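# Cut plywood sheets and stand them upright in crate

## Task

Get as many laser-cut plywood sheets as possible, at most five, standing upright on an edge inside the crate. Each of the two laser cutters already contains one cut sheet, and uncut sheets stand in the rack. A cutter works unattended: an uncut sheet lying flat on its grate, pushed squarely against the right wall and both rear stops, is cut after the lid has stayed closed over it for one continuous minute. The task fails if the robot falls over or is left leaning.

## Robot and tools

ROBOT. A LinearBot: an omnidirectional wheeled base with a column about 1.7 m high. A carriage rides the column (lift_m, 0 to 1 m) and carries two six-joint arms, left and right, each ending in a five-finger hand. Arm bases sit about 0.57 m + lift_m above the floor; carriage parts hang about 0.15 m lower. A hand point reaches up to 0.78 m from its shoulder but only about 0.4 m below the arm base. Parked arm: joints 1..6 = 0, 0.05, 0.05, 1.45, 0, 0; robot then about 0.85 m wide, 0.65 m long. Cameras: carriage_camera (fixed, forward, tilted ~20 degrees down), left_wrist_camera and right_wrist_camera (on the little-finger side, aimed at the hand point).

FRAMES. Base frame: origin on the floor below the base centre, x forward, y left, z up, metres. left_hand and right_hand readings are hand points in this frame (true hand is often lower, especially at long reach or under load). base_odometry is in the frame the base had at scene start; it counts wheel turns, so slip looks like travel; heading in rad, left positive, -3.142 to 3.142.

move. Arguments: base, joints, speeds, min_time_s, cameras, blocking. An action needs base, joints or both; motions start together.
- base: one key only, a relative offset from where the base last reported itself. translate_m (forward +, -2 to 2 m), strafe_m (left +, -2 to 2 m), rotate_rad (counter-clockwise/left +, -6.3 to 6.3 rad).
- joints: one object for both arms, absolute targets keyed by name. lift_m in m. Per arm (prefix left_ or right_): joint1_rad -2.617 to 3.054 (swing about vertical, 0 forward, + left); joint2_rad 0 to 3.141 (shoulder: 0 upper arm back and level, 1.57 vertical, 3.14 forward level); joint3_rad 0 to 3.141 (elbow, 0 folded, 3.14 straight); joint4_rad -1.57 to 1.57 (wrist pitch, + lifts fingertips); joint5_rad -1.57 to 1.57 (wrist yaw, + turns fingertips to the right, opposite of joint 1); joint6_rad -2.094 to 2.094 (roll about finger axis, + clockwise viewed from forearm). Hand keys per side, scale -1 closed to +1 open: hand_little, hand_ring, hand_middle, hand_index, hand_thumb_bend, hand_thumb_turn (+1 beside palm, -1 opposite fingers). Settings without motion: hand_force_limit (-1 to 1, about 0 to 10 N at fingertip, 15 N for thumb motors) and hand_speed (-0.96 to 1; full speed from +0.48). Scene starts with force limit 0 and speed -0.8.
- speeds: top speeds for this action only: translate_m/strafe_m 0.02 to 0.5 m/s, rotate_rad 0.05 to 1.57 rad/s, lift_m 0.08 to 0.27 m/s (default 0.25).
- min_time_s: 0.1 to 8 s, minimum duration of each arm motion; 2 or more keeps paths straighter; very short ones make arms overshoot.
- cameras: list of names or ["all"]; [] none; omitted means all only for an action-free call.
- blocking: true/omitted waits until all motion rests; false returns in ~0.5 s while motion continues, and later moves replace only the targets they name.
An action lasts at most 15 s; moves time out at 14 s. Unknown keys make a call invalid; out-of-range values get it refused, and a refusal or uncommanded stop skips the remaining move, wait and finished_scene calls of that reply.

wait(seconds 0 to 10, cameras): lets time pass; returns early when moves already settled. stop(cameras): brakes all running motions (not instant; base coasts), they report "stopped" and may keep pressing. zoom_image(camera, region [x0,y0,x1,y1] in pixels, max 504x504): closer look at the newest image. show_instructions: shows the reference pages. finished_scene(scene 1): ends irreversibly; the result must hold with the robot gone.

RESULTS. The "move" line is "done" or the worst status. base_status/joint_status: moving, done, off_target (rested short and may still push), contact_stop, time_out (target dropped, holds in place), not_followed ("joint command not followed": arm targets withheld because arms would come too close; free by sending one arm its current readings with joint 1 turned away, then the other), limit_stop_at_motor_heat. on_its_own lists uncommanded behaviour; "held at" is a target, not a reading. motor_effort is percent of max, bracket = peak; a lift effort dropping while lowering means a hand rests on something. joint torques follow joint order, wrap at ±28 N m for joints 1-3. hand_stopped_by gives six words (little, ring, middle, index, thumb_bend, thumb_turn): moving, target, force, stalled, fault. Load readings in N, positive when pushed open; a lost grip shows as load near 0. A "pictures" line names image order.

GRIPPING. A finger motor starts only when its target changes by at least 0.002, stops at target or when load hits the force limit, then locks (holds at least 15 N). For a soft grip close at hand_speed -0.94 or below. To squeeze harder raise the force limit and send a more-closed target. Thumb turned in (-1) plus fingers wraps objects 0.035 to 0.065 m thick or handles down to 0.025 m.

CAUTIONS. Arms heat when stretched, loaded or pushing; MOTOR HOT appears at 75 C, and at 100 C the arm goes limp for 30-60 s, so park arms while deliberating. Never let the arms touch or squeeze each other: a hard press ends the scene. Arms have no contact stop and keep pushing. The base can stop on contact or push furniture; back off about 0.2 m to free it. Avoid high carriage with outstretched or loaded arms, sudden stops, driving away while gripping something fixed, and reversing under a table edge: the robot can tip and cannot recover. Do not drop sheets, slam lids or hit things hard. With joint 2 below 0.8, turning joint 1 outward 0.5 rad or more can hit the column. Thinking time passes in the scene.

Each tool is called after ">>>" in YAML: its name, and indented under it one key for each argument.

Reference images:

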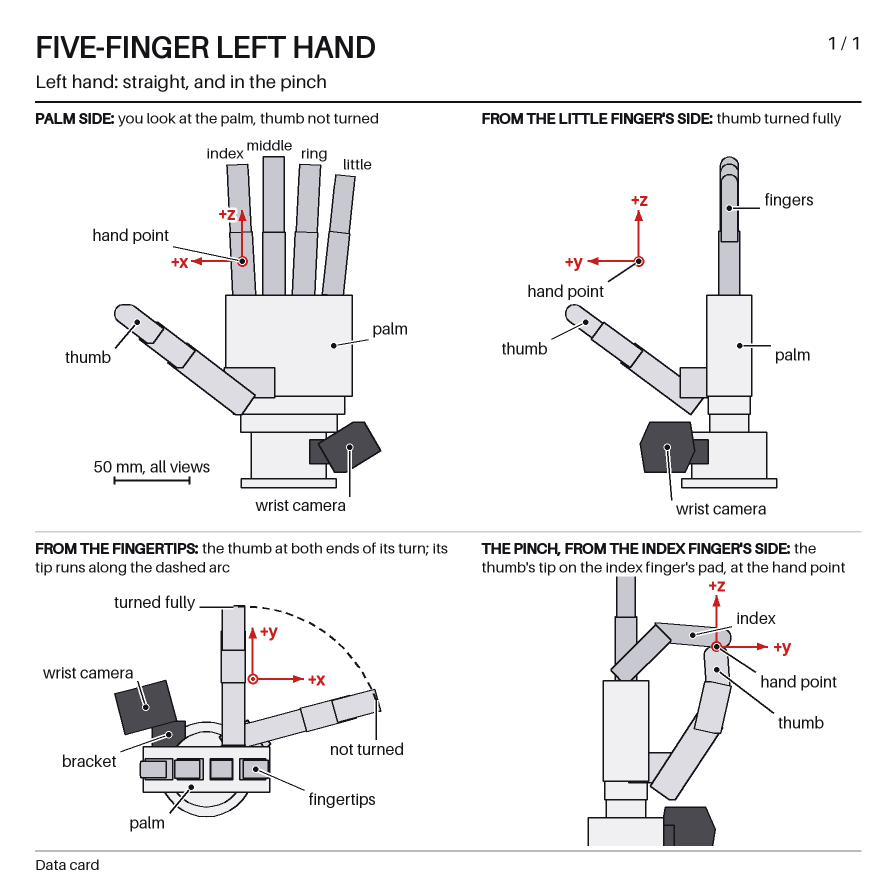

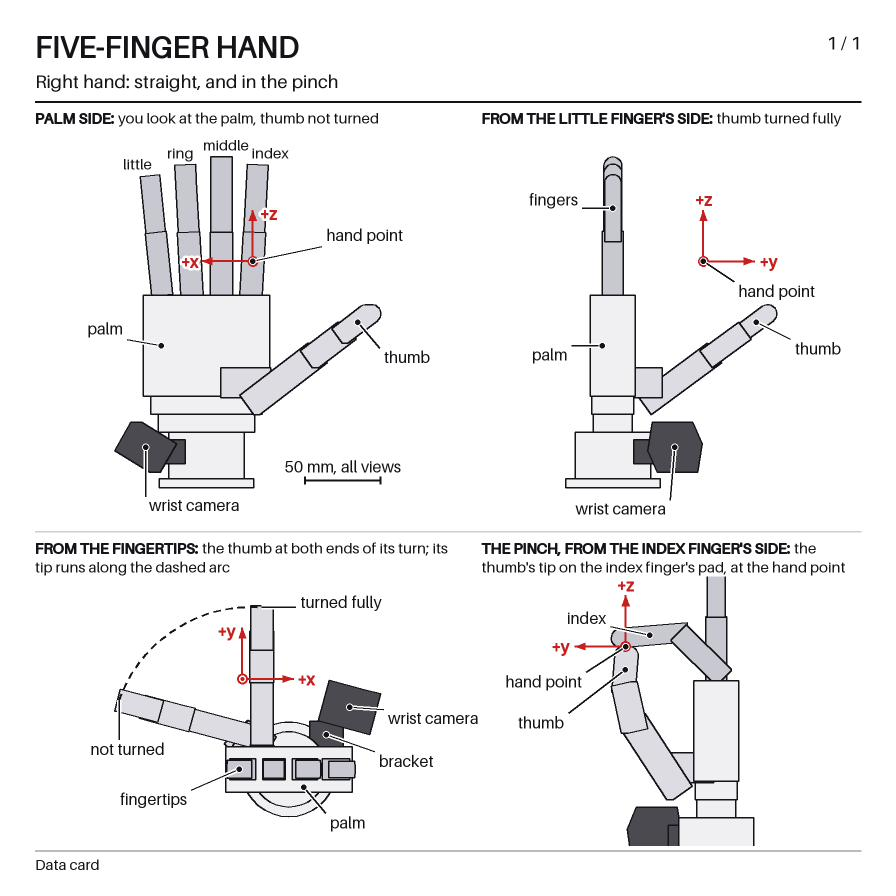

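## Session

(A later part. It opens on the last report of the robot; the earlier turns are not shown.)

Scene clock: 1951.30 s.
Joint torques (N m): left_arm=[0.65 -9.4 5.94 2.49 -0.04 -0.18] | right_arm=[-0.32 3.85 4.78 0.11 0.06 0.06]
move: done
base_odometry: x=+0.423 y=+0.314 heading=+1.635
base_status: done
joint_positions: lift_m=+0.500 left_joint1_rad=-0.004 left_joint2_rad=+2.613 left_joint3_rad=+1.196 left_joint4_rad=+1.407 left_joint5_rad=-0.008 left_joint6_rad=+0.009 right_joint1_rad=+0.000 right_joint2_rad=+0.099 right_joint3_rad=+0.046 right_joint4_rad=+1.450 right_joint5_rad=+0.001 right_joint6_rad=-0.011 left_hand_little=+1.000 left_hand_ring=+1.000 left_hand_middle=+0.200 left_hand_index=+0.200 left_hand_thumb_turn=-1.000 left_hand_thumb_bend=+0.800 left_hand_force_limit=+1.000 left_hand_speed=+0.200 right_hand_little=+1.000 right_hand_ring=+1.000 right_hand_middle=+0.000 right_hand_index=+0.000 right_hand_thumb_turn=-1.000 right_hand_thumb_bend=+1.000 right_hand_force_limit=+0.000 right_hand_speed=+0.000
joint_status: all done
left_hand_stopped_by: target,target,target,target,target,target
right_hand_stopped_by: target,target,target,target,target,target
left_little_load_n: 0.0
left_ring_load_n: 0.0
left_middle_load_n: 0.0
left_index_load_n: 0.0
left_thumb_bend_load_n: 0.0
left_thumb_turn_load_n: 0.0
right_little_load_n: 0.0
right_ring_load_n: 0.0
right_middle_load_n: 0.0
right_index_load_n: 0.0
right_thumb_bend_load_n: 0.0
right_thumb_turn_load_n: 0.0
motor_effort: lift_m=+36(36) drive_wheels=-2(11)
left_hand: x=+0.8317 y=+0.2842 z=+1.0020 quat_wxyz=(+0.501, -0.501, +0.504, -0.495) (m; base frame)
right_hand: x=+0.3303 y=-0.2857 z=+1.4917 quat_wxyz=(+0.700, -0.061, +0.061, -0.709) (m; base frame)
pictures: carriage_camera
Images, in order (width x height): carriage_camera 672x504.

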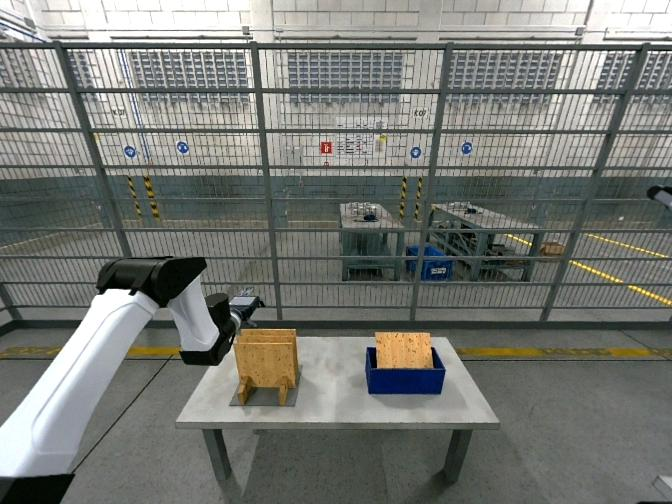

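>>> move:
  base: {"translate_m": 0.1}
  speeds: {"translate_m": 0.1}

>>> move:
  joints: {"lift_m": 0.32}
  speeds: {"lift_m": 0.12}
  cameras: ["carriage_camera", "left_wrist_camera"]

>>> zoom_image:
  camera: "carriage_camera"
  region: [160, 260, 360, 430]

Scene clock: 1956.33 s.
Joint torques (N m): left_arm=[0.69 -9.5 5.96 2.48 -0.04 -0.18] | right_arm=[-0.32 3.85 4.77 0.11 0.07 0.06]
move: done
base_odometry: x=+0.417 y=+0.414 heading=+1.635
base_status: done
joint_positions: lift_m=+0.500 left_joint1_rad=-0.004 left_joint2_rad=+2.613 left_joint3_rad=+1.196 left_joint4_rad=+1.407 left_joint5_rad=-0.008 left_joint6_rad=+0.009 right_joint1_rad=+0.000 right_joint2_rad=+0.099 right_joint3_rad=+0.046 right_joint4_rad=+1.450 right_joint5_rad=+0.001 right_joint6_rad=-0.011 left_hand_little=+1.000 left_hand_ring=+1.000 left_hand_middle=+0.200 left_hand_index=+0.200 left_hand_thumb_turn=-1.000 left_hand_thumb_bend=+0.800 left_hand_force_limit=+1.000 left_hand_speed=+0.200 right_hand_little=+1.000 right_hand_ring=+1.000 right_hand_middle=+0.000 right_hand_index=+0.000 right_hand_thumb_turn=-1.000 right_hand_thumb_bend=+1.000 right_hand_force_limit=+0.000 right_hand_speed=+0.000
joint_status: not commanded
left_hand_stopped_by: target,target,target,target,target,target
right_hand_stopped_by: target,target,target,target,target,target
left_little_load_n: 0.0
left_ring_load_n: 0.0
left_middle_load_n: 0.0
left_index_load_n: 0.0
left_thumb_bend_load_n: 0.0
left_thumb_turn_load_n: 0.0
right_little_load_n: 0.0
right_ring_load_n: 0.0
right_middle_load_n: 0.0
right_index_load_n: 0.0
right_thumb_bend_load_n: 0.0
right_thumb_turn_load_n: 0.0
motor_effort: lift_m=+36(36) drive_wheels=+4(12)
left_hand: x=+0.8317 y=+0.2842 z=+1.0020 quat_wxyz=(+0.501, -0.501, +0.504, -0.495) (m; base frame)
right_hand: x=+0.3302 y=-0.2857 z=+1.4917 quat_wxyz=(+0.700, -0.061, +0.061, -0.709) (m; base frame)
pictures: none

Scene clock: 1958.23 s.
Joint torques (N m): left_arm=[0.64 -10.03 5.6 2.55 -0.04 -0.18] | right_arm=[-0.31 3.86 4.77 0.11 0.07 0.06]
move: done
base_odometry: x=+0.417 y=+0.414 heading=+1.635
base_status: not commanded
joint_positions: lift_m=+0.320 left_joint1_rad=-0.004 left_joint2_rad=+2.619 left_joint3_rad=+1.201 left_joint4_rad=+1.403 left_joint5_rad=-0.008 left_joint6_rad=+0.009 right_joint1_rad=+0.000 right_joint2_rad=+0.099 right_joint3_rad=+0.046 right_joint4_rad=+1.450 right_joint5_rad=+0.001 right_joint6_rad=-0.011 left_hand_little=+1.000 left_hand_ring=+1.000 left_hand_middle=+0.200 left_hand_index=+0.200 left_hand_thumb_turn=-1.000 left_hand_thumb_bend=+0.800 left_hand_force_limit=+1.000 left_hand_speed=+0.200 right_hand_little=+1.000 right_hand_ring=+1.000 right_hand_middle=+0.000 right_hand_index=+0.000 right_hand_thumb_turn=-1.000 right_hand_thumb_bend=+1.000 right_hand_force_limit=+0.000 right_hand_speed=+0.000
joint_status: all done
left_hand_stopped_by: target,target,target,target,target,target
right_hand_stopped_by: target,target,target,target,target,target
left_little_load_n: 0.0
left_ring_load_n: 0.0
left_middle_load_n: 0.0
left_index_load_n: 0.0
left_thumb_bend_load_n: 0.0
left_thumb_turn_load_n: 0.0
right_little_load_n: 0.0
right_ring_load_n: 0.0
right_middle_load_n: 0.0
right_index_load_n: 0.0
right_thumb_bend_load_n: 0.0
right_thumb_turn_load_n: 0.0
motor_effort: lift_m=+30(30) drive_wheels=-1(4)
left_hand: x=+0.8320 y=+0.2842 z=+0.8198 quat_wxyz=(+0.499, -0.502, +0.505, -0.493) (m; base frame)
right_hand: x=+0.3302 y=-0.2857 z=+1.3123 quat_wxyz=(+0.700, -0.061, +0.061, -0.709) (m; base frame)
pictures: carriage_camera, left_wrist_camera
Images, in order (width x height): carriage_camera 672x504, left_wrist_camera 672x504.

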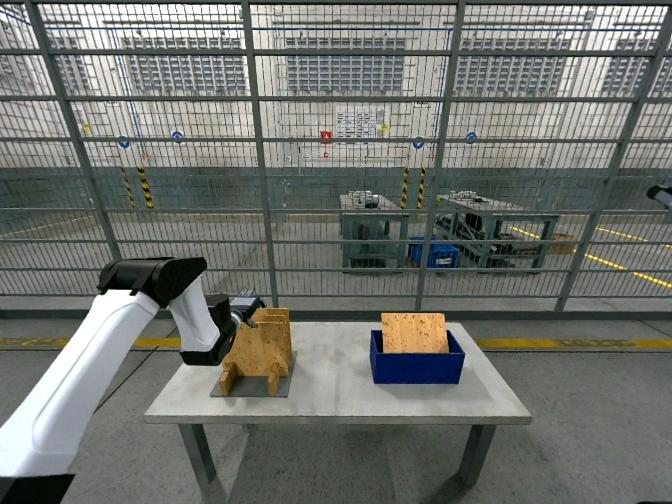

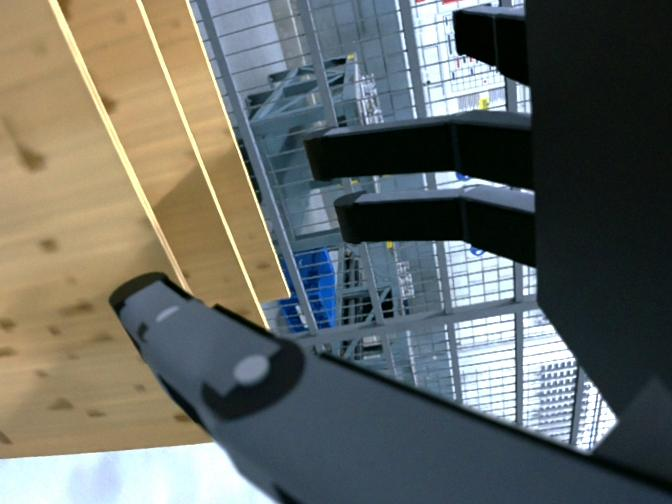

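Scaled by 2.520 from the camera's 672x504 image, which has a finer 960x720 frame.

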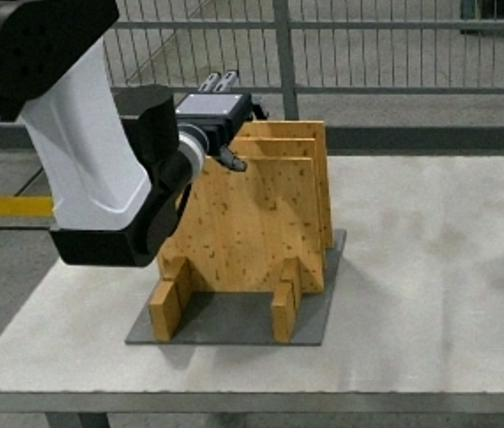

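>>> move:
  joints: {"lift_m": 0.262}
  speeds: {"lift_m": 0.08}

>>> move:
  joints: {"left_hand_speed": 0.0, "left_hand_force_limit": 0.2, "left_hand_index": 0.0, "left_hand_middle": 0.0, "left_hand_thumb_bend": 0.0}
  cameras: ["left_wrist_camera", "carriage_camera"]

Scene clock: 1962.43 s.
Joint torques (N m): left_arm=[0.62 -10 5.38 2.56 -0.04 -0.18] | right_arm=[-0.32 3.84 4.75 0.1 0.07 0.06]
move: done
base_odometry: x=+0.417 y=+0.414 heading=+1.635
base_status: not commanded
joint_positions: lift_m=+0.262 left_joint1_rad=-0.004 left_joint2_rad=+2.621 left_joint3_rad=+1.203 left_joint4_rad=+1.401 left_joint5_rad=-0.008 left_joint6_rad=+0.009 right_joint1_rad=+0.000 right_joint2_rad=+0.099 right_joint3_rad=+0.046 right_joint4_rad=+1.450 right_joint5_rad=+0.001 right_joint6_rad=-0.011 left_hand_little=+1.000 left_hand_ring=+1.000 left_hand_middle=+0.200 left_hand_index=+0.200 left_hand_thumb_turn=-1.000 left_hand_thumb_bend=+0.800 left_hand_force_limit=+1.000 left_hand_speed=+0.200 right_hand_little=+1.000 right_hand_ring=+1.000 right_hand_middle=+0.000 right_hand_index=+0.000 right_hand_thumb_turn=-1.000 right_hand_thumb_bend=+1.000 right_hand_force_limit=+0.000 right_hand_speed=+0.000
joint_status: all done
left_hand_stopped_by: target,target,target,target,target,target
right_hand_stopped_by: target,target,target,target,target,target
left_little_load_n: 0.0
left_ring_load_n: 0.0
left_middle_load_n: 0.0
left_index_load_n: 0.0
left_thumb_bend_load_n: 0.0
left_thumb_turn_load_n: 0.0
right_little_load_n: 0.0
right_ring_load_n: 0.0
right_middle_load_n: 0.0
right_index_load_n: 0.0
right_thumb_bend_load_n: 0.5
right_thumb_turn_load_n: 0.0
motor_effort: lift_m=+29(31) drive_wheels=-2(4)
left_hand: x=+0.8320 y=+0.2842 z=+0.7609 quat_wxyz=(+0.499, -0.503, +0.506, -0.493) (m; base frame)
right_hand: x=+0.3302 y=-0.2857 z=+1.2544 quat_wxyz=(+0.700, -0.061, +0.061, -0.709) (m; base frame)
pictures: none

Scene clock: 1963.47 s.
Joint torques (N m): left_arm=[0.62 -10.1 5.38 2.57 -0.04 -0.17] | right_arm=[-0.32 3.89 4.77 0.11 0.06 0.06]
move: done
base_odometry: x=+0.417 y=+0.414 heading=+1.635
base_status: not commanded
joint_positions: lift_m=+0.262 left_joint1_rad=-0.004 left_joint2_rad=+2.621 left_joint3_rad=+1.203 left_joint4_rad=+1.401 left_joint5_rad=-0.008 left_joint6_rad=+0.009 right_joint1_rad=+0.000 right_joint2_rad=+0.099 right_joint3_rad=+0.046 right_joint4_rad=+1.450 right_joint5_rad=+0.001 right_joint6_rad=-0.011 left_hand_little=+1.000 left_hand_ring=+1.000 left_hand_middle=+0.000 left_hand_index=+0.000 left_hand_thumb_turn=-1.000 left_hand_thumb_bend=+0.000 left_hand_force_limit=+0.200 left_hand_speed=+0.000 right_hand_little=+1.000 right_hand_ring=+1.000 right_hand_middle=+0.000 right_hand_index=+0.000 right_hand_thumb_turn=-1.000 right_hand_thumb_bend=+1.000 right_hand_force_limit=+0.000 right_hand_speed=+0.000
joint_status: all done
left_hand_stopped_by: target,target,target,target,target,target
right_hand_stopped_by: target,target,target,target,target,target
left_little_load_n: 0.0
left_ring_load_n: 0.0
left_middle_load_n: 0.0
left_index_load_n: 0.0
left_thumb_bend_load_n: 0.5
left_thumb_turn_load_n: 0.0
right_little_load_n: 0.0
right_ring_load_n: 0.0
right_middle_load_n: 0.0
right_index_load_n: 0.0
right_thumb_bend_load_n: 0.0
right_thumb_turn_load_n: 0.0
motor_effort: lift_m=+30(30) drive_wheels=+4(4)
left_hand: x=+0.8320 y=+0.2842 z=+0.7609 quat_wxyz=(+0.499, -0.503, +0.506, -0.493) (m; base frame)
right_hand: x=+0.3302 y=-0.2857 z=+1.2544 quat_wxyz=(+0.700, -0.061, +0.061, -0.709) (m; base frame)
pictures: carriage_camera, left_wrist_camera
Images, in order (width x height): carriage_camera 672x504, left_wrist_camera 672x504.

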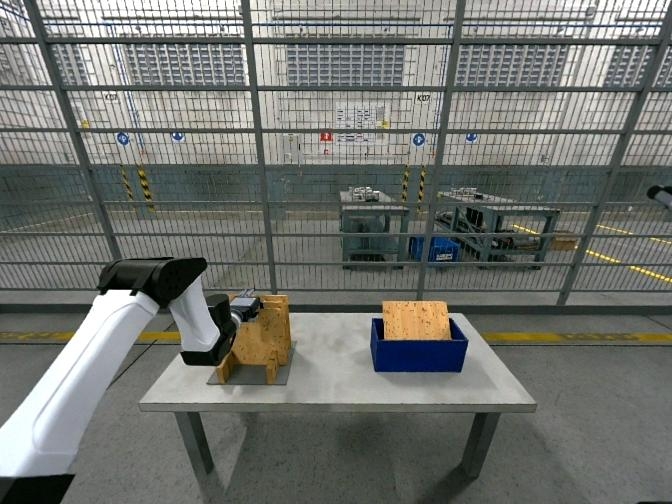

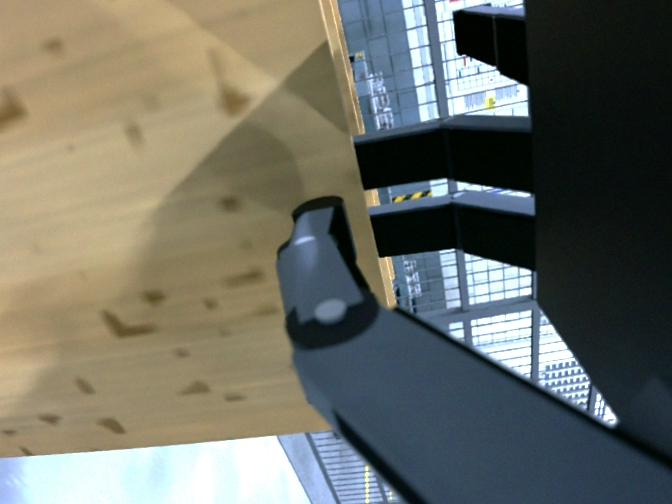

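>>> move:
  base: {"translate_m": 0.008}
  speeds: {"translate_m": 0.04}

>>> move:
  joints: {"left_hand_speed": -0.85, "left_hand_force_limit": 0.2, "left_hand_index": -0.6, "left_hand_middle": -0.6}

>>> move:
  joints: {"left_hand_speed": -0.75, "left_hand_force_limit": 1.0, "left_hand_index": -0.5, "left_hand_middle": -0.5, "left_hand_thumb_bend": -0.1}
  cameras: ["left_wrist_camera"]

Scene clock: 1968.00 s.
Joint torques (N m): left_arm=[0.69 -10.03 5.35 2.57 -0.04 -0.17] | right_arm=[-0.32 3.89 4.77 0.12 0.06 0.06]
move: done
base_odometry: x=+0.416 y=+0.422 heading=+1.636
base_status: done
joint_positions: lift_m=+0.262 left_joint1_rad=-0.004 left_joint2_rad=+2.621 left_joint3_rad=+1.203 left_joint4_rad=+1.401 left_joint5_rad=-0.008 left_joint6_rad=+0.009 right_joint1_rad=+0.000 right_joint2_rad=+0.099 right_joint3_rad=+0.046 right_joint4_rad=+1.449 right_joint5_rad=+0.001 right_joint6_rad=-0.011 left_hand_little=+1.000 left_hand_ring=+1.000 left_hand_middle=+0.000 left_hand_index=+0.000 left_hand_thumb_turn=-1.000 left_hand_thumb_bend=+0.000 left_hand_force_limit=+0.200 left_hand_speed=+0.000 right_hand_little=+1.000 right_hand_ring=+1.000 right_hand_middle=+0.000 right_hand_index=+0.000 right_hand_thumb_turn=-1.000 right_hand_thumb_bend=+1.000 right_hand_force_limit=+0.000 right_hand_speed=+0.000
joint_status: not commanded
left_hand_stopped_by: target,target,target,target,target,target
right_hand_stopped_by: target,target,target,target,target,target
left_little_load_n: 0.0
left_ring_load_n: 0.0
left_middle_load_n: 0.0
left_index_load_n: 0.0
left_thumb_bend_load_n: 0.0
left_thumb_turn_load_n: 0.0
right_little_load_n: 0.0
right_ring_load_n: 0.0
right_middle_load_n: 0.0
right_index_load_n: 0.0
right_thumb_bend_load_n: 0.0
right_thumb_turn_load_n: 0.0
motor_effort: lift_m=+29(30) drive_wheels=-1(11)
left_hand: x=+0.8320 y=+0.2842 z=+0.7609 quat_wxyz=(+0.499, -0.503, +0.506, -0.493) (m; base frame)
right_hand: x=+0.3305 y=-0.2857 z=+1.2542 quat_wxyz=(+0.700, -0.062, +0.062, -0.709) (m; base frame)
pictures: none

Scene clock: 1969.67 s.
Joint torques (N m): left_arm=[0.65 -10.09 5.38 2.56 -0.04 -0.17] | right_arm=[-0.31 3.85 4.77 0.12 0.06 0.06]
move: off_target
base_odometry: x=+0.416 y=+0.422 heading=+1.636
base_status: not commanded
joint_positions: lift_m=+0.262 left_joint1_rad=-0.004 left_joint2_rad=+2.621 left_joint3_rad=+1.203 left_joint4_rad=+1.401 left_joint5_rad=-0.008 left_joint6_rad=+0.009 right_joint1_rad=+0.000 right_joint2_rad=+0.099 right_joint3_rad=+0.046 right_joint4_rad=+1.449 right_joint5_rad=+0.001 right_joint6_rad=-0.011 left_hand_little=+1.000 left_hand_ring=+1.000 left_hand_middle=-0.177 left_hand_index=-0.177 left_hand_thumb_turn=-1.000 left_hand_thumb_bend=+0.000 left_hand_force_limit=+0.200 left_hand_speed=-0.850 right_hand_little=+1.000 right_hand_ring=+1.000 right_hand_middle=+0.000 right_hand_index=+0.000 right_hand_thumb_turn=-1.000 right_hand_thumb_bend=+1.000 right_hand_force_limit=+0.000 right_hand_speed=+0.000
joint_status: left_hand_middle off_target (ended at -0.177, target -0.600); left_hand_index off_target (ended at -0.177, target -0.600); the others done
left_hand_stopped_by: target,target,force,force,target,target
right_hand_stopped_by: target,target,target,target,target,target
left_little_load_n: 0.0
left_ring_load_n: 0.0
left_middle_load_n: 8.0
left_index_load_n: 7.0
left_thumb_bend_load_n: 1.5
left_thumb_turn_load_n: -0.5
right_little_load_n: 0.0
right_ring_load_n: 0.0
right_middle_load_n: -0.5
right_index_load_n: 0.0
right_thumb_bend_load_n: 0.0
right_thumb_turn_load_n: 0.0
motor_effort: lift_m=+29(30) drive_wheels=-1(1)
left_hand: x=+0.8320 y=+0.2842 z=+0.7609 quat_wxyz=(+0.499, -0.503, +0.506, -0.493) (m; base frame)
right_hand: x=+0.3305 y=-0.2857 z=+1.2542 quat_wxyz=(+0.700, -0.062, +0.062, -0.709) (m; base frame)
pictures: none

Scene clock: 1970.20 s.
Joint torques (N m): left_arm=[0.64 -10.09 5.38 2.56 -0.04 -0.16] | right_arm=[-0.31 3.85 4.77 0.12 0.06 0.06]
move: off_target
base_odometry: x=+0.416 y=+0.422 heading=+1.636
base_status: not commanded
joint_positions: lift_m=+0.262 left_joint1_rad=-0.004 left_joint2_rad=+2.621 left_joint3_rad=+1.203 left_joint4_rad=+1.401 left_joint5_rad=-0.008 left_joint6_rad=+0.008 right_joint1_rad=+0.000 right_joint2_rad=+0.099 right_joint3_rad=+0.046 right_joint4_rad=+1.449 right_joint5_rad=+0.001 right_joint6_rad=-0.011 left_hand_little=+1.000 left_hand_ring=+1.000 left_hand_middle=-0.184 left_hand_index=-0.186 left_hand_thumb_turn=-1.000 left_hand_thumb_bend=-0.040 left_hand_force_limit=+1.000 left_hand_speed=-0.750 right_hand_little=+1.000 right_hand_ring=+1.000 right_hand_middle=+0.000 right_hand_index=+0.000 right_hand_thumb_turn=-1.000 right_hand_thumb_bend=+1.000 right_hand_force_limit=+0.000 right_hand_speed=+0.000
joint_status: left_hand_middle off_target (ended at -0.184, target -0.500); left_hand_index off_target (ended at -0.186, target -0.500); left_hand_thumb_bend off_target (ended at -0.040, target -0.100); the others done
left_hand_stopped_by: target,target,force,force,force,target
right_hand_stopped_by: target,target,target,target,target,target
left_little_load_n: 0.0
left_ring_load_n: 0.0
left_middle_load_n: 11.5
left_index_load_n: 12.0
left_thumb_bend_load_n: 15.5
left_thumb_turn_load_n: 0.5
right_little_load_n: 0.5
right_ring_load_n: 0.0
right_middle_load_n: 0.0
right_index_load_n: 0.0
right_thumb_bend_load_n: 0.0
right_thumb_turn_load_n: 0.0
motor_effort: lift_m=+29(30) drive_wheels=-1(1)
left_hand: x=+0.8320 y=+0.2842 z=+0.7609 quat_wxyz=(+0.498, -0.503, +0.505, -0.493) (m; base frame)
right_hand: x=+0.3305 y=-0.2857 z=+1.2542 quat_wxyz=(+0.700, -0.062, +0.062, -0.709) (m; base frame)
pictures: left_wrist_camera
Images, in order (width x height): left_wrist_camera 672x504.

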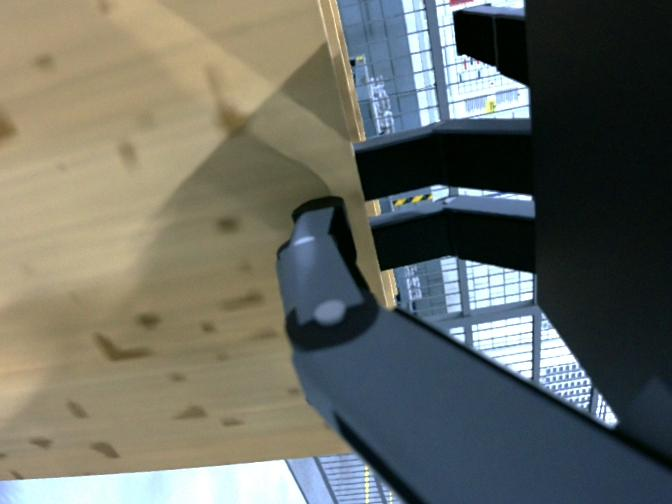

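>>> move:
  joints: {"lift_m": 0.36}
  speeds: {"lift_m": 0.08}

>>> move:
  joints: {"lift_m": 0.6, "left_hand_index": -0.6, "left_hand_middle": -0.6, "left_hand_thumb_bend": -0.2}
  speeds: {"lift_m": 0.12}

>>> move:
  base: {"translate_m": -0.3}
  speeds: {"translate_m": 0.25}

>>> move:
  base: {"rotate_rad": -1.588}
  speeds: {"rotate_rad": 0.5}
  cameras: ["carriage_camera", "left_wrist_camera"]

Scene clock: 1981.47 s.
Joint torques (N m): left_arm=[0.53 -10.36 5.35 2.8 -0.08 -0.11] | right_arm=[-0.32 3.88 4.77 0.12 0.06 0.06]
move: done
base_odometry: x=+0.416 y=+0.422 heading=+1.636
base_status: not commanded
joint_positions: lift_m=+0.360 left_joint1_rad=-0.003 left_joint2_rad=+2.624 left_joint3_rad=+1.203 left_joint4_rad=+1.380 left_joint5_rad=-0.004 left_joint6_rad=+0.005 right_joint1_rad=+0.000 right_joint2_rad=+0.099 right_joint3_rad=+0.046 right_joint4_rad=+1.449 right_joint5_rad=+0.001 right_joint6_rad=-0.011 left_hand_little=+1.000 left_hand_ring=+1.000 left_hand_middle=-0.184 left_hand_index=-0.187 left_hand_thumb_turn=-1.000 left_hand_thumb_bend=-0.039 left_hand_force_limit=+1.000 left_hand_speed=-0.750 right_hand_little=+1.000 right_hand_ring=+1.000 right_hand_middle=+0.000 right_hand_index=+0.000 right_hand_thumb_turn=-1.000 right_hand_thumb_bend=+1.000 right_hand_force_limit=+0.000 right_hand_speed=+0.000
joint_status: all done
left_hand_stopped_by: target,target,force,force,force,target
right_hand_stopped_by: target,target,target,target,target,target
left_little_load_n: 0.0
left_ring_load_n: 0.0
left_middle_load_n: 10.0
left_index_load_n: 8.0
left_thumb_bend_load_n: 10.0
left_thumb_turn_load_n: 0.0
right_little_load_n: 0.0
right_ring_load_n: 0.0
right_middle_load_n: 0.0
right_index_load_n: 0.0
right_thumb_bend_load_n: 0.0
right_thumb_turn_load_n: 0.0
motor_effort: lift_m=+36(44) drive_wheels=+3(3)
left_hand: x=+0.8300 y=+0.2840 z=+0.8511 quat_wxyz=(+0.491, -0.509, +0.511, -0.488) (m; base frame)
right_hand: x=+0.3305 y=-0.2857 z=+1.3516 quat_wxyz=(+0.700, -0.062, +0.062, -0.709) (m; base frame)
pictures: none

Scene clock: 1983.87 s.
Joint torques (N m): left_arm=[0.51 -10.63 5.29 2.85 -0.08 -0.12] | right_arm=[-0.32 3.9 4.77 0.11 0.07 0.06]
move: off_target
base_odometry: x=+0.416 y=+0.422 heading=+1.636
base_status: not commanded
joint_positions: lift_m=+0.600 left_joint1_rad=-0.003 left_joint2_rad=+2.627 left_joint3_rad=+1.203 left_joint4_rad=+1.376 left_joint5_rad=-0.004 left_joint6_rad=+0.005 right_joint1_rad=+0.000 right_joint2_rad=+0.099 right_joint3_rad=+0.046 right_joint4_rad=+1.449 right_joint5_rad=+0.001 right_joint6_rad=-0.011 left_hand_little=+1.000 left_hand_ring=+1.000 left_hand_middle=-0.184 left_hand_index=-0.197 left_hand_thumb_turn=-1.000 left_hand_thumb_bend=-0.053 left_hand_force_limit=+1.000 left_hand_speed=-0.750 right_hand_little=+1.000 right_hand_ring=+1.000 right_hand_middle=+0.000 right_hand_index=+0.000 right_hand_thumb_turn=-1.000 right_hand_thumb_bend=+1.000 right_hand_force_limit=+0.000 right_hand_speed=+0.000
joint_status: left_hand_middle off_target (ended at -0.184, target -0.600); left_hand_index off_target (ended at -0.197, target -0.600); left_hand_thumb_bend off_target (ended at -0.053, target -0.200); the others done
left_hand_stopped_by: target,target,force,force,force,target
right_hand_stopped_by: target,target,target,target,target,target
left_little_load_n: 0.0
left_ring_load_n: 0.0
left_middle_load_n: 10.5
left_index_load_n: 11.5
left_thumb_bend_load_n: 13.5
left_thumb_turn_load_n: 0.0
right_little_load_n: -0.5
right_ring_load_n: 0.0
right_middle_load_n: 0.0
right_index_load_n: 0.0
right_thumb_bend_load_n: 0.0
right_thumb_turn_load_n: 0.0
motor_effort: lift_m=+36(43) drive_wheels=+4(4)
left_hand: x=+0.8291 y=+0.2840 z=+1.0879 quat_wxyz=(+0.489, -0.511, +0.513, -0.486) (m; base frame)
right_hand: x=+0.3305 y=-0.2857 z=+1.5916 quat_wxyz=(+0.700, -0.062, +0.062, -0.709) (m; base frame)
pictures: none

Scene clock: 1986.43 s.
Joint torques (N m): left_arm=[0.64 -10.65 5.34 2.85 -0.08 -0.12] | right_arm=[-0.31 3.86 4.77 0.13 0.07 0.06]
move: done
base_odometry: x=+0.435 y=+0.122 heading=+1.636
base_status: done
joint_positions: lift_m=+0.600 left_joint1_rad=-0.003 left_joint2_rad=+2.627 left_joint3_rad=+1.203 left_joint4_rad=+1.376 left_joint5_rad=-0.004 left_joint6_rad=+0.005 right_joint1_rad=+0.000 right_joint2_rad=+0.099 right_joint3_rad=+0.046 right_joint4_rad=+1.448 right_joint5_rad=+0.000 right_joint6_rad=-0.011 left_hand_little=+1.000 left_hand_ring=+1.000 left_hand_middle=-0.184 left_hand_index=-0.197 left_hand_thumb_turn=-1.000 left_hand_thumb_bend=-0.053 left_hand_force_limit=+1.000 left_hand_speed=-0.750 right_hand_little=+1.000 right_hand_ring=+1.000 right_hand_middle=+0.000 right_hand_index=+0.000 right_hand_thumb_turn=-1.000 right_hand_thumb_bend=+1.000 right_hand_force_limit=+0.000 right_hand_speed=+0.000
joint_status: not commanded
left_hand_stopped_by: target,target,force,force,force,target
right_hand_stopped_by: target,target,target,target,target,target
left_little_load_n: 0.0
left_ring_load_n: 0.0
left_middle_load_n: 10.5
left_index_load_n: 11.0
left_thumb_bend_load_n: 13.5
left_thumb_turn_load_n: 0.0
right_little_load_n: 0.0
right_ring_load_n: 0.0
right_middle_load_n: 0.0
right_index_load_n: 0.0
right_thumb_bend_load_n: 0.0
right_thumb_turn_load_n: 0.0
motor_effort: lift_m=+36(36) drive_wheels=+0(13)
left_hand: x=+0.8291 y=+0.2842 z=+1.0879 quat_wxyz=(+0.489, -0.511, +0.513, -0.486) (m; base frame)
right_hand: x=+0.3308 y=-0.2856 z=+1.5915 quat_wxyz=(+0.700, -0.062, +0.062, -0.708) (m; base frame)
pictures: none

Scene clock: 1990.53 s.
Joint torques (N m): left_arm=[0.84 -10.62 5.34 2.85 -0.11 -0.12] | right_arm=[-0.31 3.85 4.75 0.13 0.07 0.06]
move: done
base_odometry: x=+0.435 y=+0.122 heading=+0.048
base_status: done
joint_positions: lift_m=+0.600 left_joint1_rad=-0.006 left_joint2_rad=+2.627 left_joint3_rad=+1.203 left_joint4_rad=+1.376 left_joint5_rad=-0.001 left_joint6_rad=+0.004 right_joint1_rad=+0.000 right_joint2_rad=+0.099 right_joint3_rad=+0.046 right_joint4_rad=+1.448 right_joint5_rad=+0.000 right_joint6_rad=-0.011 left_hand_little=+1.000 left_hand_ring=+1.000 left_hand_middle=-0.184 left_hand_index=-0.197 left_hand_thumb_turn=-1.000 left_hand_thumb_bend=-0.053 left_hand_force_limit=+1.000 left_hand_speed=-0.750 right_hand_little=+1.000 right_hand_ring=+1.000 right_hand_middle=+0.000 right_hand_index=+0.000 right_hand_thumb_turn=-1.000 right_hand_thumb_bend=+1.000 right_hand_force_limit=+0.000 right_hand_speed=+0.000
joint_status: not commanded
left_hand_stopped_by: target,target,force,force,force,target
right_hand_stopped_by: target,target,target,target,target,target
left_little_load_n: 0.0
left_ring_load_n: 0.0
left_middle_load_n: 10.0
left_index_load_n: 11.0
left_thumb_bend_load_n: 13.5
left_thumb_turn_load_n: 0.0
right_little_load_n: 0.0
right_ring_load_n: 0.0
right_middle_load_n: 0.0
right_index_load_n: 0.0
right_thumb_bend_load_n: 0.0
right_thumb_turn_load_n: 0.0
motor_effort: lift_m=+36(36) drive_wheels=+5(9)
left_hand: x=+0.8289 y=+0.2817 z=+1.0879 quat_wxyz=(+0.487, -0.510, +0.514, -0.488) (m; base frame)
right_hand: x=+0.3308 y=-0.2856 z=+1.5915 quat_wxyz=(+0.700, -0.062, +0.062, -0.708) (m; base frame)
pictures: carriage_camera, left_wrist_camera
Images, in order (width x height): carriage_camera 672x504, left_wrist_camera 672x504.

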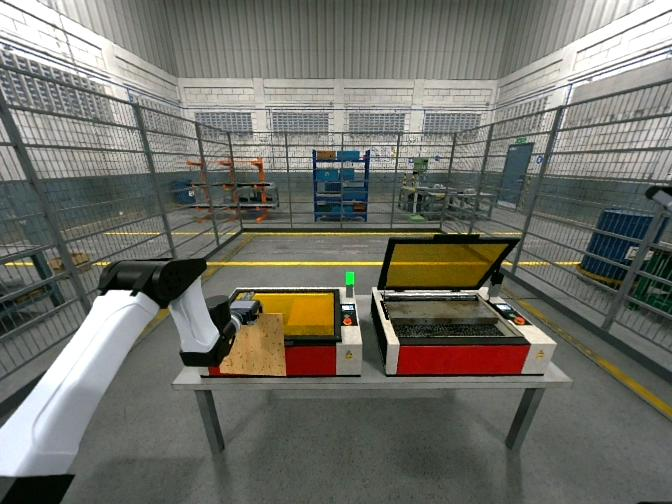

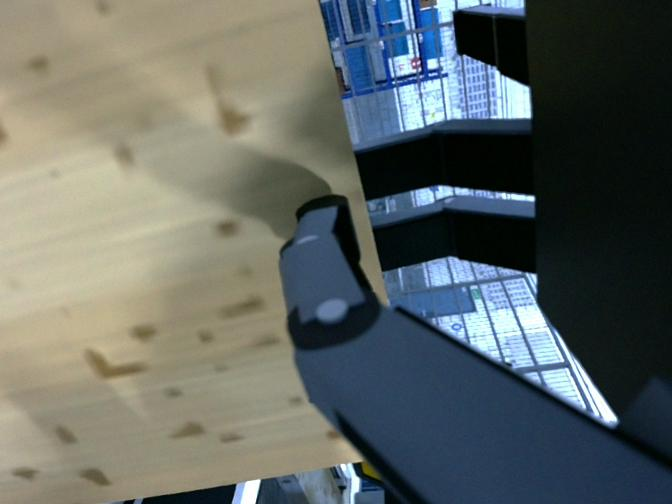

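>>> move:
  base: {"strafe_m": -1.045}
  joints: {"left_joint1_rad": 0.03, "left_joint2_rad": 2.43, "left_joint3_rad": 1.676, "left_joint4_rad": 1.47, "left_joint5_rad": 0.03, "left_joint6_rad": -0.04}
  speeds: {"strafe_m": 0.3}
  min_time_s: 3
  cameras: ["carriage_camera"]

Scene clock: 2000.47 s.
Joint torques (N m): left_arm=[0.76 -16.75 9.21 2.69 -0.07 -0.14] | right_arm=[-0.25 3.85 4.77 0.13 0.06 0.06]
move: off_target
base_odometry: x=+0.485 y=-0.921 heading=+0.047
base_status: done
joint_positions: lift_m=+0.600 left_joint1_rad=+0.025 left_joint2_rad=+2.490 left_joint3_rad=+1.637 left_joint4_rad=+1.412 left_joint5_rad=+0.025 left_joint6_rad=-0.034 right_joint1_rad=-0.001 right_joint2_rad=+0.099 right_joint3_rad=+0.046 right_joint4_rad=+1.448 right_joint5_rad=+0.000 right_joint6_rad=-0.011 left_hand_little=+1.000 left_hand_ring=+1.000 left_hand_middle=-0.184 left_hand_index=-0.197 left_hand_thumb_turn=-1.000 left_hand_thumb_bend=-0.053 left_hand_force_limit=+1.000 left_hand_speed=-0.750 right_hand_little=+1.000 right_hand_ring=+1.000 right_hand_middle=+0.000 right_hand_index=+0.000 right_hand_thumb_turn=-1.000 right_hand_thumb_bend=+1.000 right_hand_force_limit=+0.000 right_hand_speed=+0.000
joint_status: left_joint4_rad off_target (ended at +1.412, target +1.470); the others done
left_hand_stopped_by: target,target,force,force,force,target
right_hand_stopped_by: target,target,target,target,target,target
left_little_load_n: 0.0
left_ring_load_n: 0.0
left_middle_load_n: 10.0
left_index_load_n: 11.0
left_thumb_bend_load_n: 13.5
left_thumb_turn_load_n: 0.5
right_little_load_n: 0.0
right_ring_load_n: 0.0
right_middle_load_n: 0.0
right_index_load_n: 0.0
right_thumb_bend_load_n: 0.0
right_thumb_turn_load_n: 0.0
motor_effort: lift_m=+36(36) drive_wheels=-3(15)
left_hand: x=+0.9142 y=+0.2955 z=+1.3718 quat_wxyz=(+0.612, -0.345, +0.340, -0.625) (m; base frame)
right_hand: x=+0.3308 y=-0.2857 z=+1.5915 quat_wxyz=(+0.700, -0.062, +0.062, -0.709) (m; base frame)
pictures: carriage_camera
Images, in order (width x height): carriage_camera 672x504.

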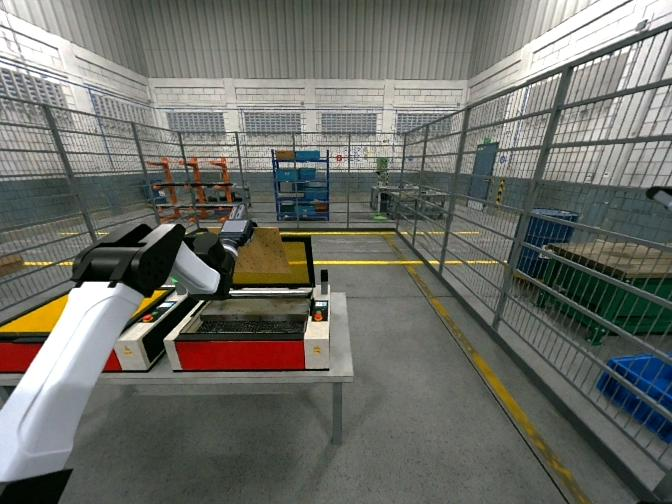

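>>> zoom_image:
  camera: "carriage_camera"
  region: [120, 190, 370, 400]

Scaled by 2.016 from the camera's 672x504 image, which has a finer 960x720 frame.

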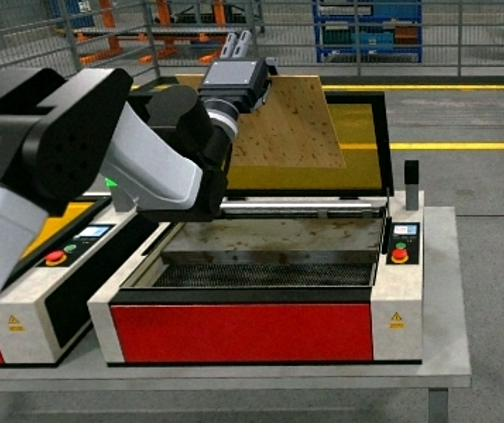

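>>> zoom_image:
  camera: "carriage_camera"
  region: [220, 270, 350, 380]

Scaled by 3.877 from the camera's 672x504 image, which has a finer 960x720 frame.

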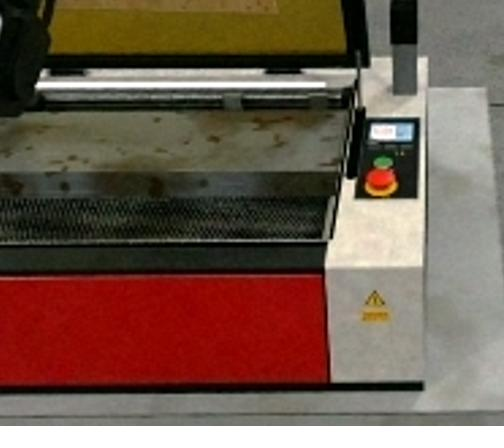

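>>> move:
  base: {"rotate_rad": 0.012}
  speeds: {"rotate_rad": 0.1}

>>> move:
  base: {"strafe_m": -0.035}
  joints: {"lift_m": 0.45}
  speeds: {"strafe_m": 0.1}

>>> move:
  base: {"translate_m": 0.25}
  speeds: {"translate_m": 0.2}
  cameras: ["carriage_camera"]

>>> zoom_image:
  camera: "carriage_camera"
  region: [200, 200, 370, 400]

Scene clock: 2015.30 s.
Joint torques (N m): left_arm=[0.27 -16.69 9.1 2.65 -0.08 -0.14] | right_arm=[-0.28 3.88 4.77 0.12 0.09 0.06]
move: done
base_odometry: x=+0.485 y=-0.921 heading=+0.059
base_status: done
joint_positions: lift_m=+0.600 left_joint1_rad=+0.032 left_joint2_rad=+2.490 left_joint3_rad=+1.638 left_joint4_rad=+1.414 left_joint5_rad=+0.027 left_joint6_rad=-0.035 right_joint1_rad=-0.001 right_joint2_rad=+0.099 right_joint3_rad=+0.046 right_joint4_rad=+1.449 right_joint5_rad=+0.000 right_joint6_rad=-0.011 left_hand_little=+1.000 left_hand_ring=+1.000 left_hand_middle=-0.184 left_hand_index=-0.197 left_hand_thumb_turn=-1.000 left_hand_thumb_bend=-0.053 left_hand_force_limit=+1.000 left_hand_speed=-0.750 right_hand_little=+1.000 right_hand_ring=+1.000 right_hand_middle=+0.000 right_hand_index=+0.000 right_hand_thumb_turn=-1.000 right_hand_thumb_bend=+1.000 right_hand_force_limit=+0.000 right_hand_speed=+0.000
joint_status: not commanded
left_hand_stopped_by: target,target,force,force,force,target
right_hand_stopped_by: target,target,target,target,target,target
left_little_load_n: 0.0
left_ring_load_n: 0.0
left_middle_load_n: 9.5
left_index_load_n: 11.5
left_thumb_bend_load_n: 13.5
left_thumb_turn_load_n: 0.0
right_little_load_n: 0.0
right_ring_load_n: 0.0
right_middle_load_n: 0.0
right_index_load_n: 0.0
right_thumb_bend_load_n: 0.0
right_thumb_turn_load_n: 0.0
motor_effort: lift_m=+36(36) drive_wheels=-3(6)
left_hand: x=+0.9141 y=+0.2995 z=+1.3725 quat_wxyz=(+0.613, -0.345, +0.339, -0.625) (m; base frame)
right_hand: x=+0.3306 y=-0.2857 z=+1.5916 quat_wxyz=(+0.700, -0.062, +0.062, -0.709) (m; base frame)
pictures: none

Scene clock: 2016.43 s.
Joint torques (N m): left_arm=[0.47 -14.76 8.29 2.51 -0.12 -0.12] | right_arm=[-0.39 3.85 4.77 0.12 0.08 0.06]
move: done
base_odometry: x=+0.487 y=-0.956 heading=+0.059
base_status: done
joint_positions: lift_m=+0.450 left_joint1_rad=+0.029 left_joint2_rad=+2.468 left_joint3_rad=+1.649 left_joint4_rad=+1.422 left_joint5_rad=+0.029 left_joint6_rad=-0.036 right_joint1_rad=+0.000 right_joint2_rad=+0.099 right_joint3_rad=+0.046 right_joint4_rad=+1.449 right_joint5_rad=+0.001 right_joint6_rad=-0.011 left_hand_little=+1.000 left_hand_ring=+1.000 left_hand_middle=-0.184 left_hand_index=-0.197 left_hand_thumb_turn=-1.000 left_hand_thumb_bend=-0.053 left_hand_force_limit=+1.000 left_hand_speed=-0.750 right_hand_little=+1.000 right_hand_ring=+1.000 right_hand_middle=+0.000 right_hand_index=+0.000 right_hand_thumb_turn=-1.000 right_hand_thumb_bend=+1.000 right_hand_force_limit=+0.000 right_hand_speed=+0.000
joint_status: all done
left_hand_stopped_by: target,target,force,force,force,target
right_hand_stopped_by: target,target,target,target,target,target
left_little_load_n: 0.0
left_ring_load_n: 0.0
left_middle_load_n: 9.5
left_index_load_n: 11.5
left_thumb_bend_load_n: 13.0
left_thumb_turn_load_n: 0.0
right_little_load_n: 0.5
right_ring_load_n: 0.0
right_middle_load_n: 0.0
right_index_load_n: 0.0
right_thumb_bend_load_n: 0.0
right_thumb_turn_load_n: 0.0
motor_effort: lift_m=+30(31) drive_wheels=+4(12)
left_hand: x=+0.9111 y=+0.2968 z=+1.2447 quat_wxyz=(+0.619, -0.331, +0.328, -0.633) (m; base frame)
right_hand: x=+0.3304 y=-0.2857 z=+1.4423 quat_wxyz=(+0.700, -0.061, +0.062, -0.708) (m; base frame)
pictures: none

Scene clock: 2018.77 s.
Joint torques (N m): left_arm=[0.44 -14.67 8.31 2.47 -0.11 -0.13] | right_arm=[-0.34 3.84 4.77 0.12 0.06 0.06]
move: done
base_odometry: x=+0.736 y=-0.942 heading=+0.059
base_status: done
joint_positions: lift_m=+0.450 left_joint1_rad=+0.029 left_joint2_rad=+2.468 left_joint3_rad=+1.649 left_joint4_rad=+1.424 left_joint5_rad=+0.029 left_joint6_rad=-0.036 right_joint1_rad=+0.000 right_joint2_rad=+0.099 right_joint3_rad=+0.046 right_joint4_rad=+1.449 right_joint5_rad=+0.001 right_joint6_rad=-0.011 left_hand_little=+1.000 left_hand_ring=+1.000 left_hand_middle=-0.184 left_hand_index=-0.197 left_hand_thumb_turn=-1.000 left_hand_thumb_bend=-0.053 left_hand_force_limit=+1.000 left_hand_speed=-0.750 right_hand_little=+1.000 right_hand_ring=+1.000 right_hand_middle=+0.000 right_hand_index=+0.000 right_hand_thumb_turn=-1.000 right_hand_thumb_bend=+1.000 right_hand_force_limit=+0.000 right_hand_speed=+0.000
joint_status: not commanded
left_hand_stopped_by: target,target,force,force,force,target
right_hand_stopped_by: target,target,target,target,target,target
left_little_load_n: 0.0
left_ring_load_n: 0.0
left_middle_load_n: 10.0
left_index_load_n: 11.0
left_thumb_bend_load_n: 13.0
left_thumb_turn_load_n: 0.0
right_little_load_n: 0.0
right_ring_load_n: 0.0
right_middle_load_n: 0.0
right_index_load_n: 0.0
right_thumb_bend_load_n: 0.0
right_thumb_turn_load_n: 0.0
motor_effort: lift_m=+30(30) drive_wheels=-2(11)
left_hand: x=+0.9109 y=+0.2968 z=+1.2452 quat_wxyz=(+0.619, -0.330, +0.327, -0.633) (m; base frame)
right_hand: x=+0.3304 y=-0.2857 z=+1.4423 quat_wxyz=(+0.700, -0.061, +0.062, -0.708) (m; base frame)
pictures: carriage_camera
Images, in order (width x height): carriage_camera 672x504.

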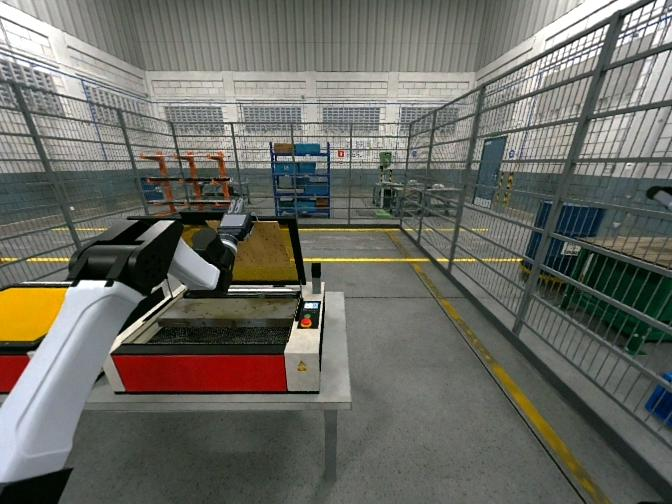

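Scaled by 2.520 from the camera's 672x504 image, which has a finer 960x720 frame.

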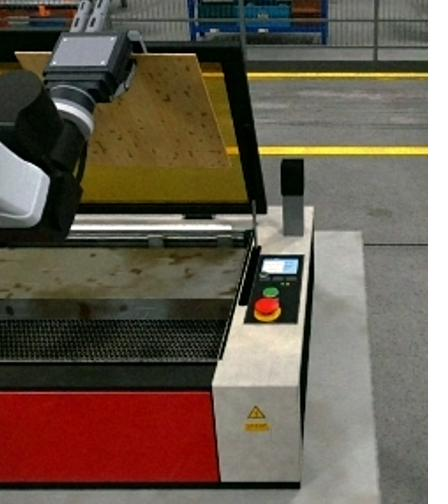

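>>> move:
  base: {"strafe_m": 0.013}
  speeds: {"strafe_m": 0.1}

>>> move:
  base: {"translate_m": 0.11}
  joints: {"lift_m": 0.235}
  speeds: {"translate_m": 0.08, "lift_m": 0.2}
  cameras: ["carriage_camera"]

>>> zoom_image:
  camera: "carriage_camera"
  region: [160, 200, 340, 400]

Scene clock: 2035.40 s.
Joint torques (N m): left_arm=[0.25 -14.78 8.28 2.49 -0.11 -0.11] | right_arm=[-0.34 3.84 4.77 0.11 0.06 0.06]
move: done
base_odometry: x=+0.736 y=-0.929 heading=+0.058
base_status: done
joint_positions: lift_m=+0.450 left_joint1_rad=+0.032 left_joint2_rad=+2.468 left_joint3_rad=+1.649 left_joint4_rad=+1.424 left_joint5_rad=+0.029 left_joint6_rad=-0.036 right_joint1_rad=+0.000 right_joint2_rad=+0.099 right_joint3_rad=+0.046 right_joint4_rad=+1.449 right_joint5_rad=+0.001 right_joint6_rad=-0.011 left_hand_little=+1.000 left_hand_ring=+1.000 left_hand_middle=-0.184 left_hand_index=-0.197 left_hand_thumb_turn=-1.000 left_hand_thumb_bend=-0.053 left_hand_force_limit=+1.000 left_hand_speed=-0.750 right_hand_little=+1.000 right_hand_ring=+1.000 right_hand_middle=+0.000 right_hand_index=+0.000 right_hand_thumb_turn=-1.000 right_hand_thumb_bend=+1.000 right_hand_force_limit=+0.000 right_hand_speed=+0.000
joint_status: not commanded
left_hand_stopped_by: target,target,force,force,force,target
right_hand_stopped_by: target,target,target,target,target,target
left_little_load_n: 0.0
left_ring_load_n: 0.0
left_middle_load_n: 10.0
left_index_load_n: 11.0
left_thumb_bend_load_n: 13.5
left_thumb_turn_load_n: 0.0
right_little_load_n: 0.0
right_ring_load_n: 0.0
right_middle_load_n: 0.0
right_index_load_n: 0.0
right_thumb_bend_load_n: 0.0
right_thumb_turn_load_n: 0.0
motor_effort: lift_m=+30(30) drive_wheels=+4(7)
left_hand: x=+0.9109 y=+0.2994 z=+1.2452 quat_wxyz=(+0.620, -0.331, +0.327, -0.632) (m; base frame)
right_hand: x=+0.3304 y=-0.2857 z=+1.4422 quat_wxyz=(+0.700, -0.062, +0.061, -0.709) (m; base frame)
pictures: none

Scene clock: 2037.50 s.
Joint torques (N m): left_arm=[0.02 -14.32 8.25 2.46 -0.12 -0.13] | right_arm=[-0.34 3.89 4.77 0.11 0.07 0.06]
move: done
base_odometry: x=+0.846 y=-0.922 heading=+0.059
base_status: done
joint_positions: lift_m=+0.235 left_joint1_rad=+0.032 left_joint2_rad=+2.465 left_joint3_rad=+1.649 left_joint4_rad=+1.424 left_joint5_rad=+0.029 left_joint6_rad=-0.036 right_joint1_rad=+0.000 right_joint2_rad=+0.099 right_joint3_rad=+0.046 right_joint4_rad=+1.450 right_joint5_rad=+0.001 right_joint6_rad=-0.011 left_hand_little=+1.000 left_hand_ring=+1.000 left_hand_middle=-0.184 left_hand_index=-0.197 left_hand_thumb_turn=-1.000 left_hand_thumb_bend=-0.053 left_hand_force_limit=+1.000 left_hand_speed=-0.750 right_hand_little=+1.000 right_hand_ring=+1.000 right_hand_middle=+0.000 right_hand_index=+0.000 right_hand_thumb_turn=-1.000 right_hand_thumb_bend=+1.000 right_hand_force_limit=+0.000 right_hand_speed=+0.000
joint_status: all done
left_hand_stopped_by: target,target,force,force,force,target
right_hand_stopped_by: target,target,target,target,target,target
left_little_load_n: -0.5
left_ring_load_n: 0.0
left_middle_load_n: 9.5
left_index_load_n: 11.0
left_thumb_bend_load_n: 13.0
left_thumb_turn_load_n: 0.0
right_little_load_n: 0.0
right_ring_load_n: 0.0
right_middle_load_n: 0.0
right_index_load_n: 0.0
right_thumb_bend_load_n: 0.0
right_thumb_turn_load_n: 0.0
motor_effort: lift_m=+30(30) drive_wheels=+4(9)
left_hand: x=+0.9105 y=+0.2994 z=+1.0325 quat_wxyz=(+0.621, -0.330, +0.326, -0.633) (m; base frame)
right_hand: x=+0.3303 y=-0.2857 z=+1.2273 quat_wxyz=(+0.700, -0.061, +0.061, -0.709) (m; base frame)
pictures: carriage_camera
Images, in order (width x height): carriage_camera 672x504.

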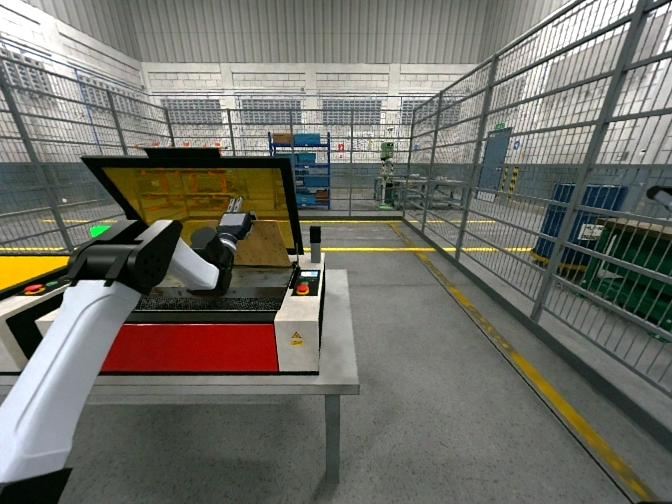

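Scaled by 2.520 from the camera's 672x504 image, which has a finer 960x720 frame.

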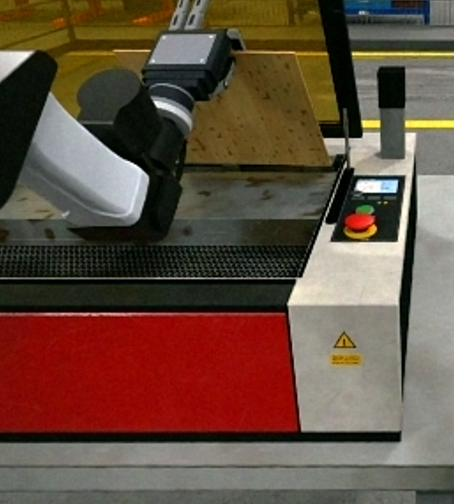

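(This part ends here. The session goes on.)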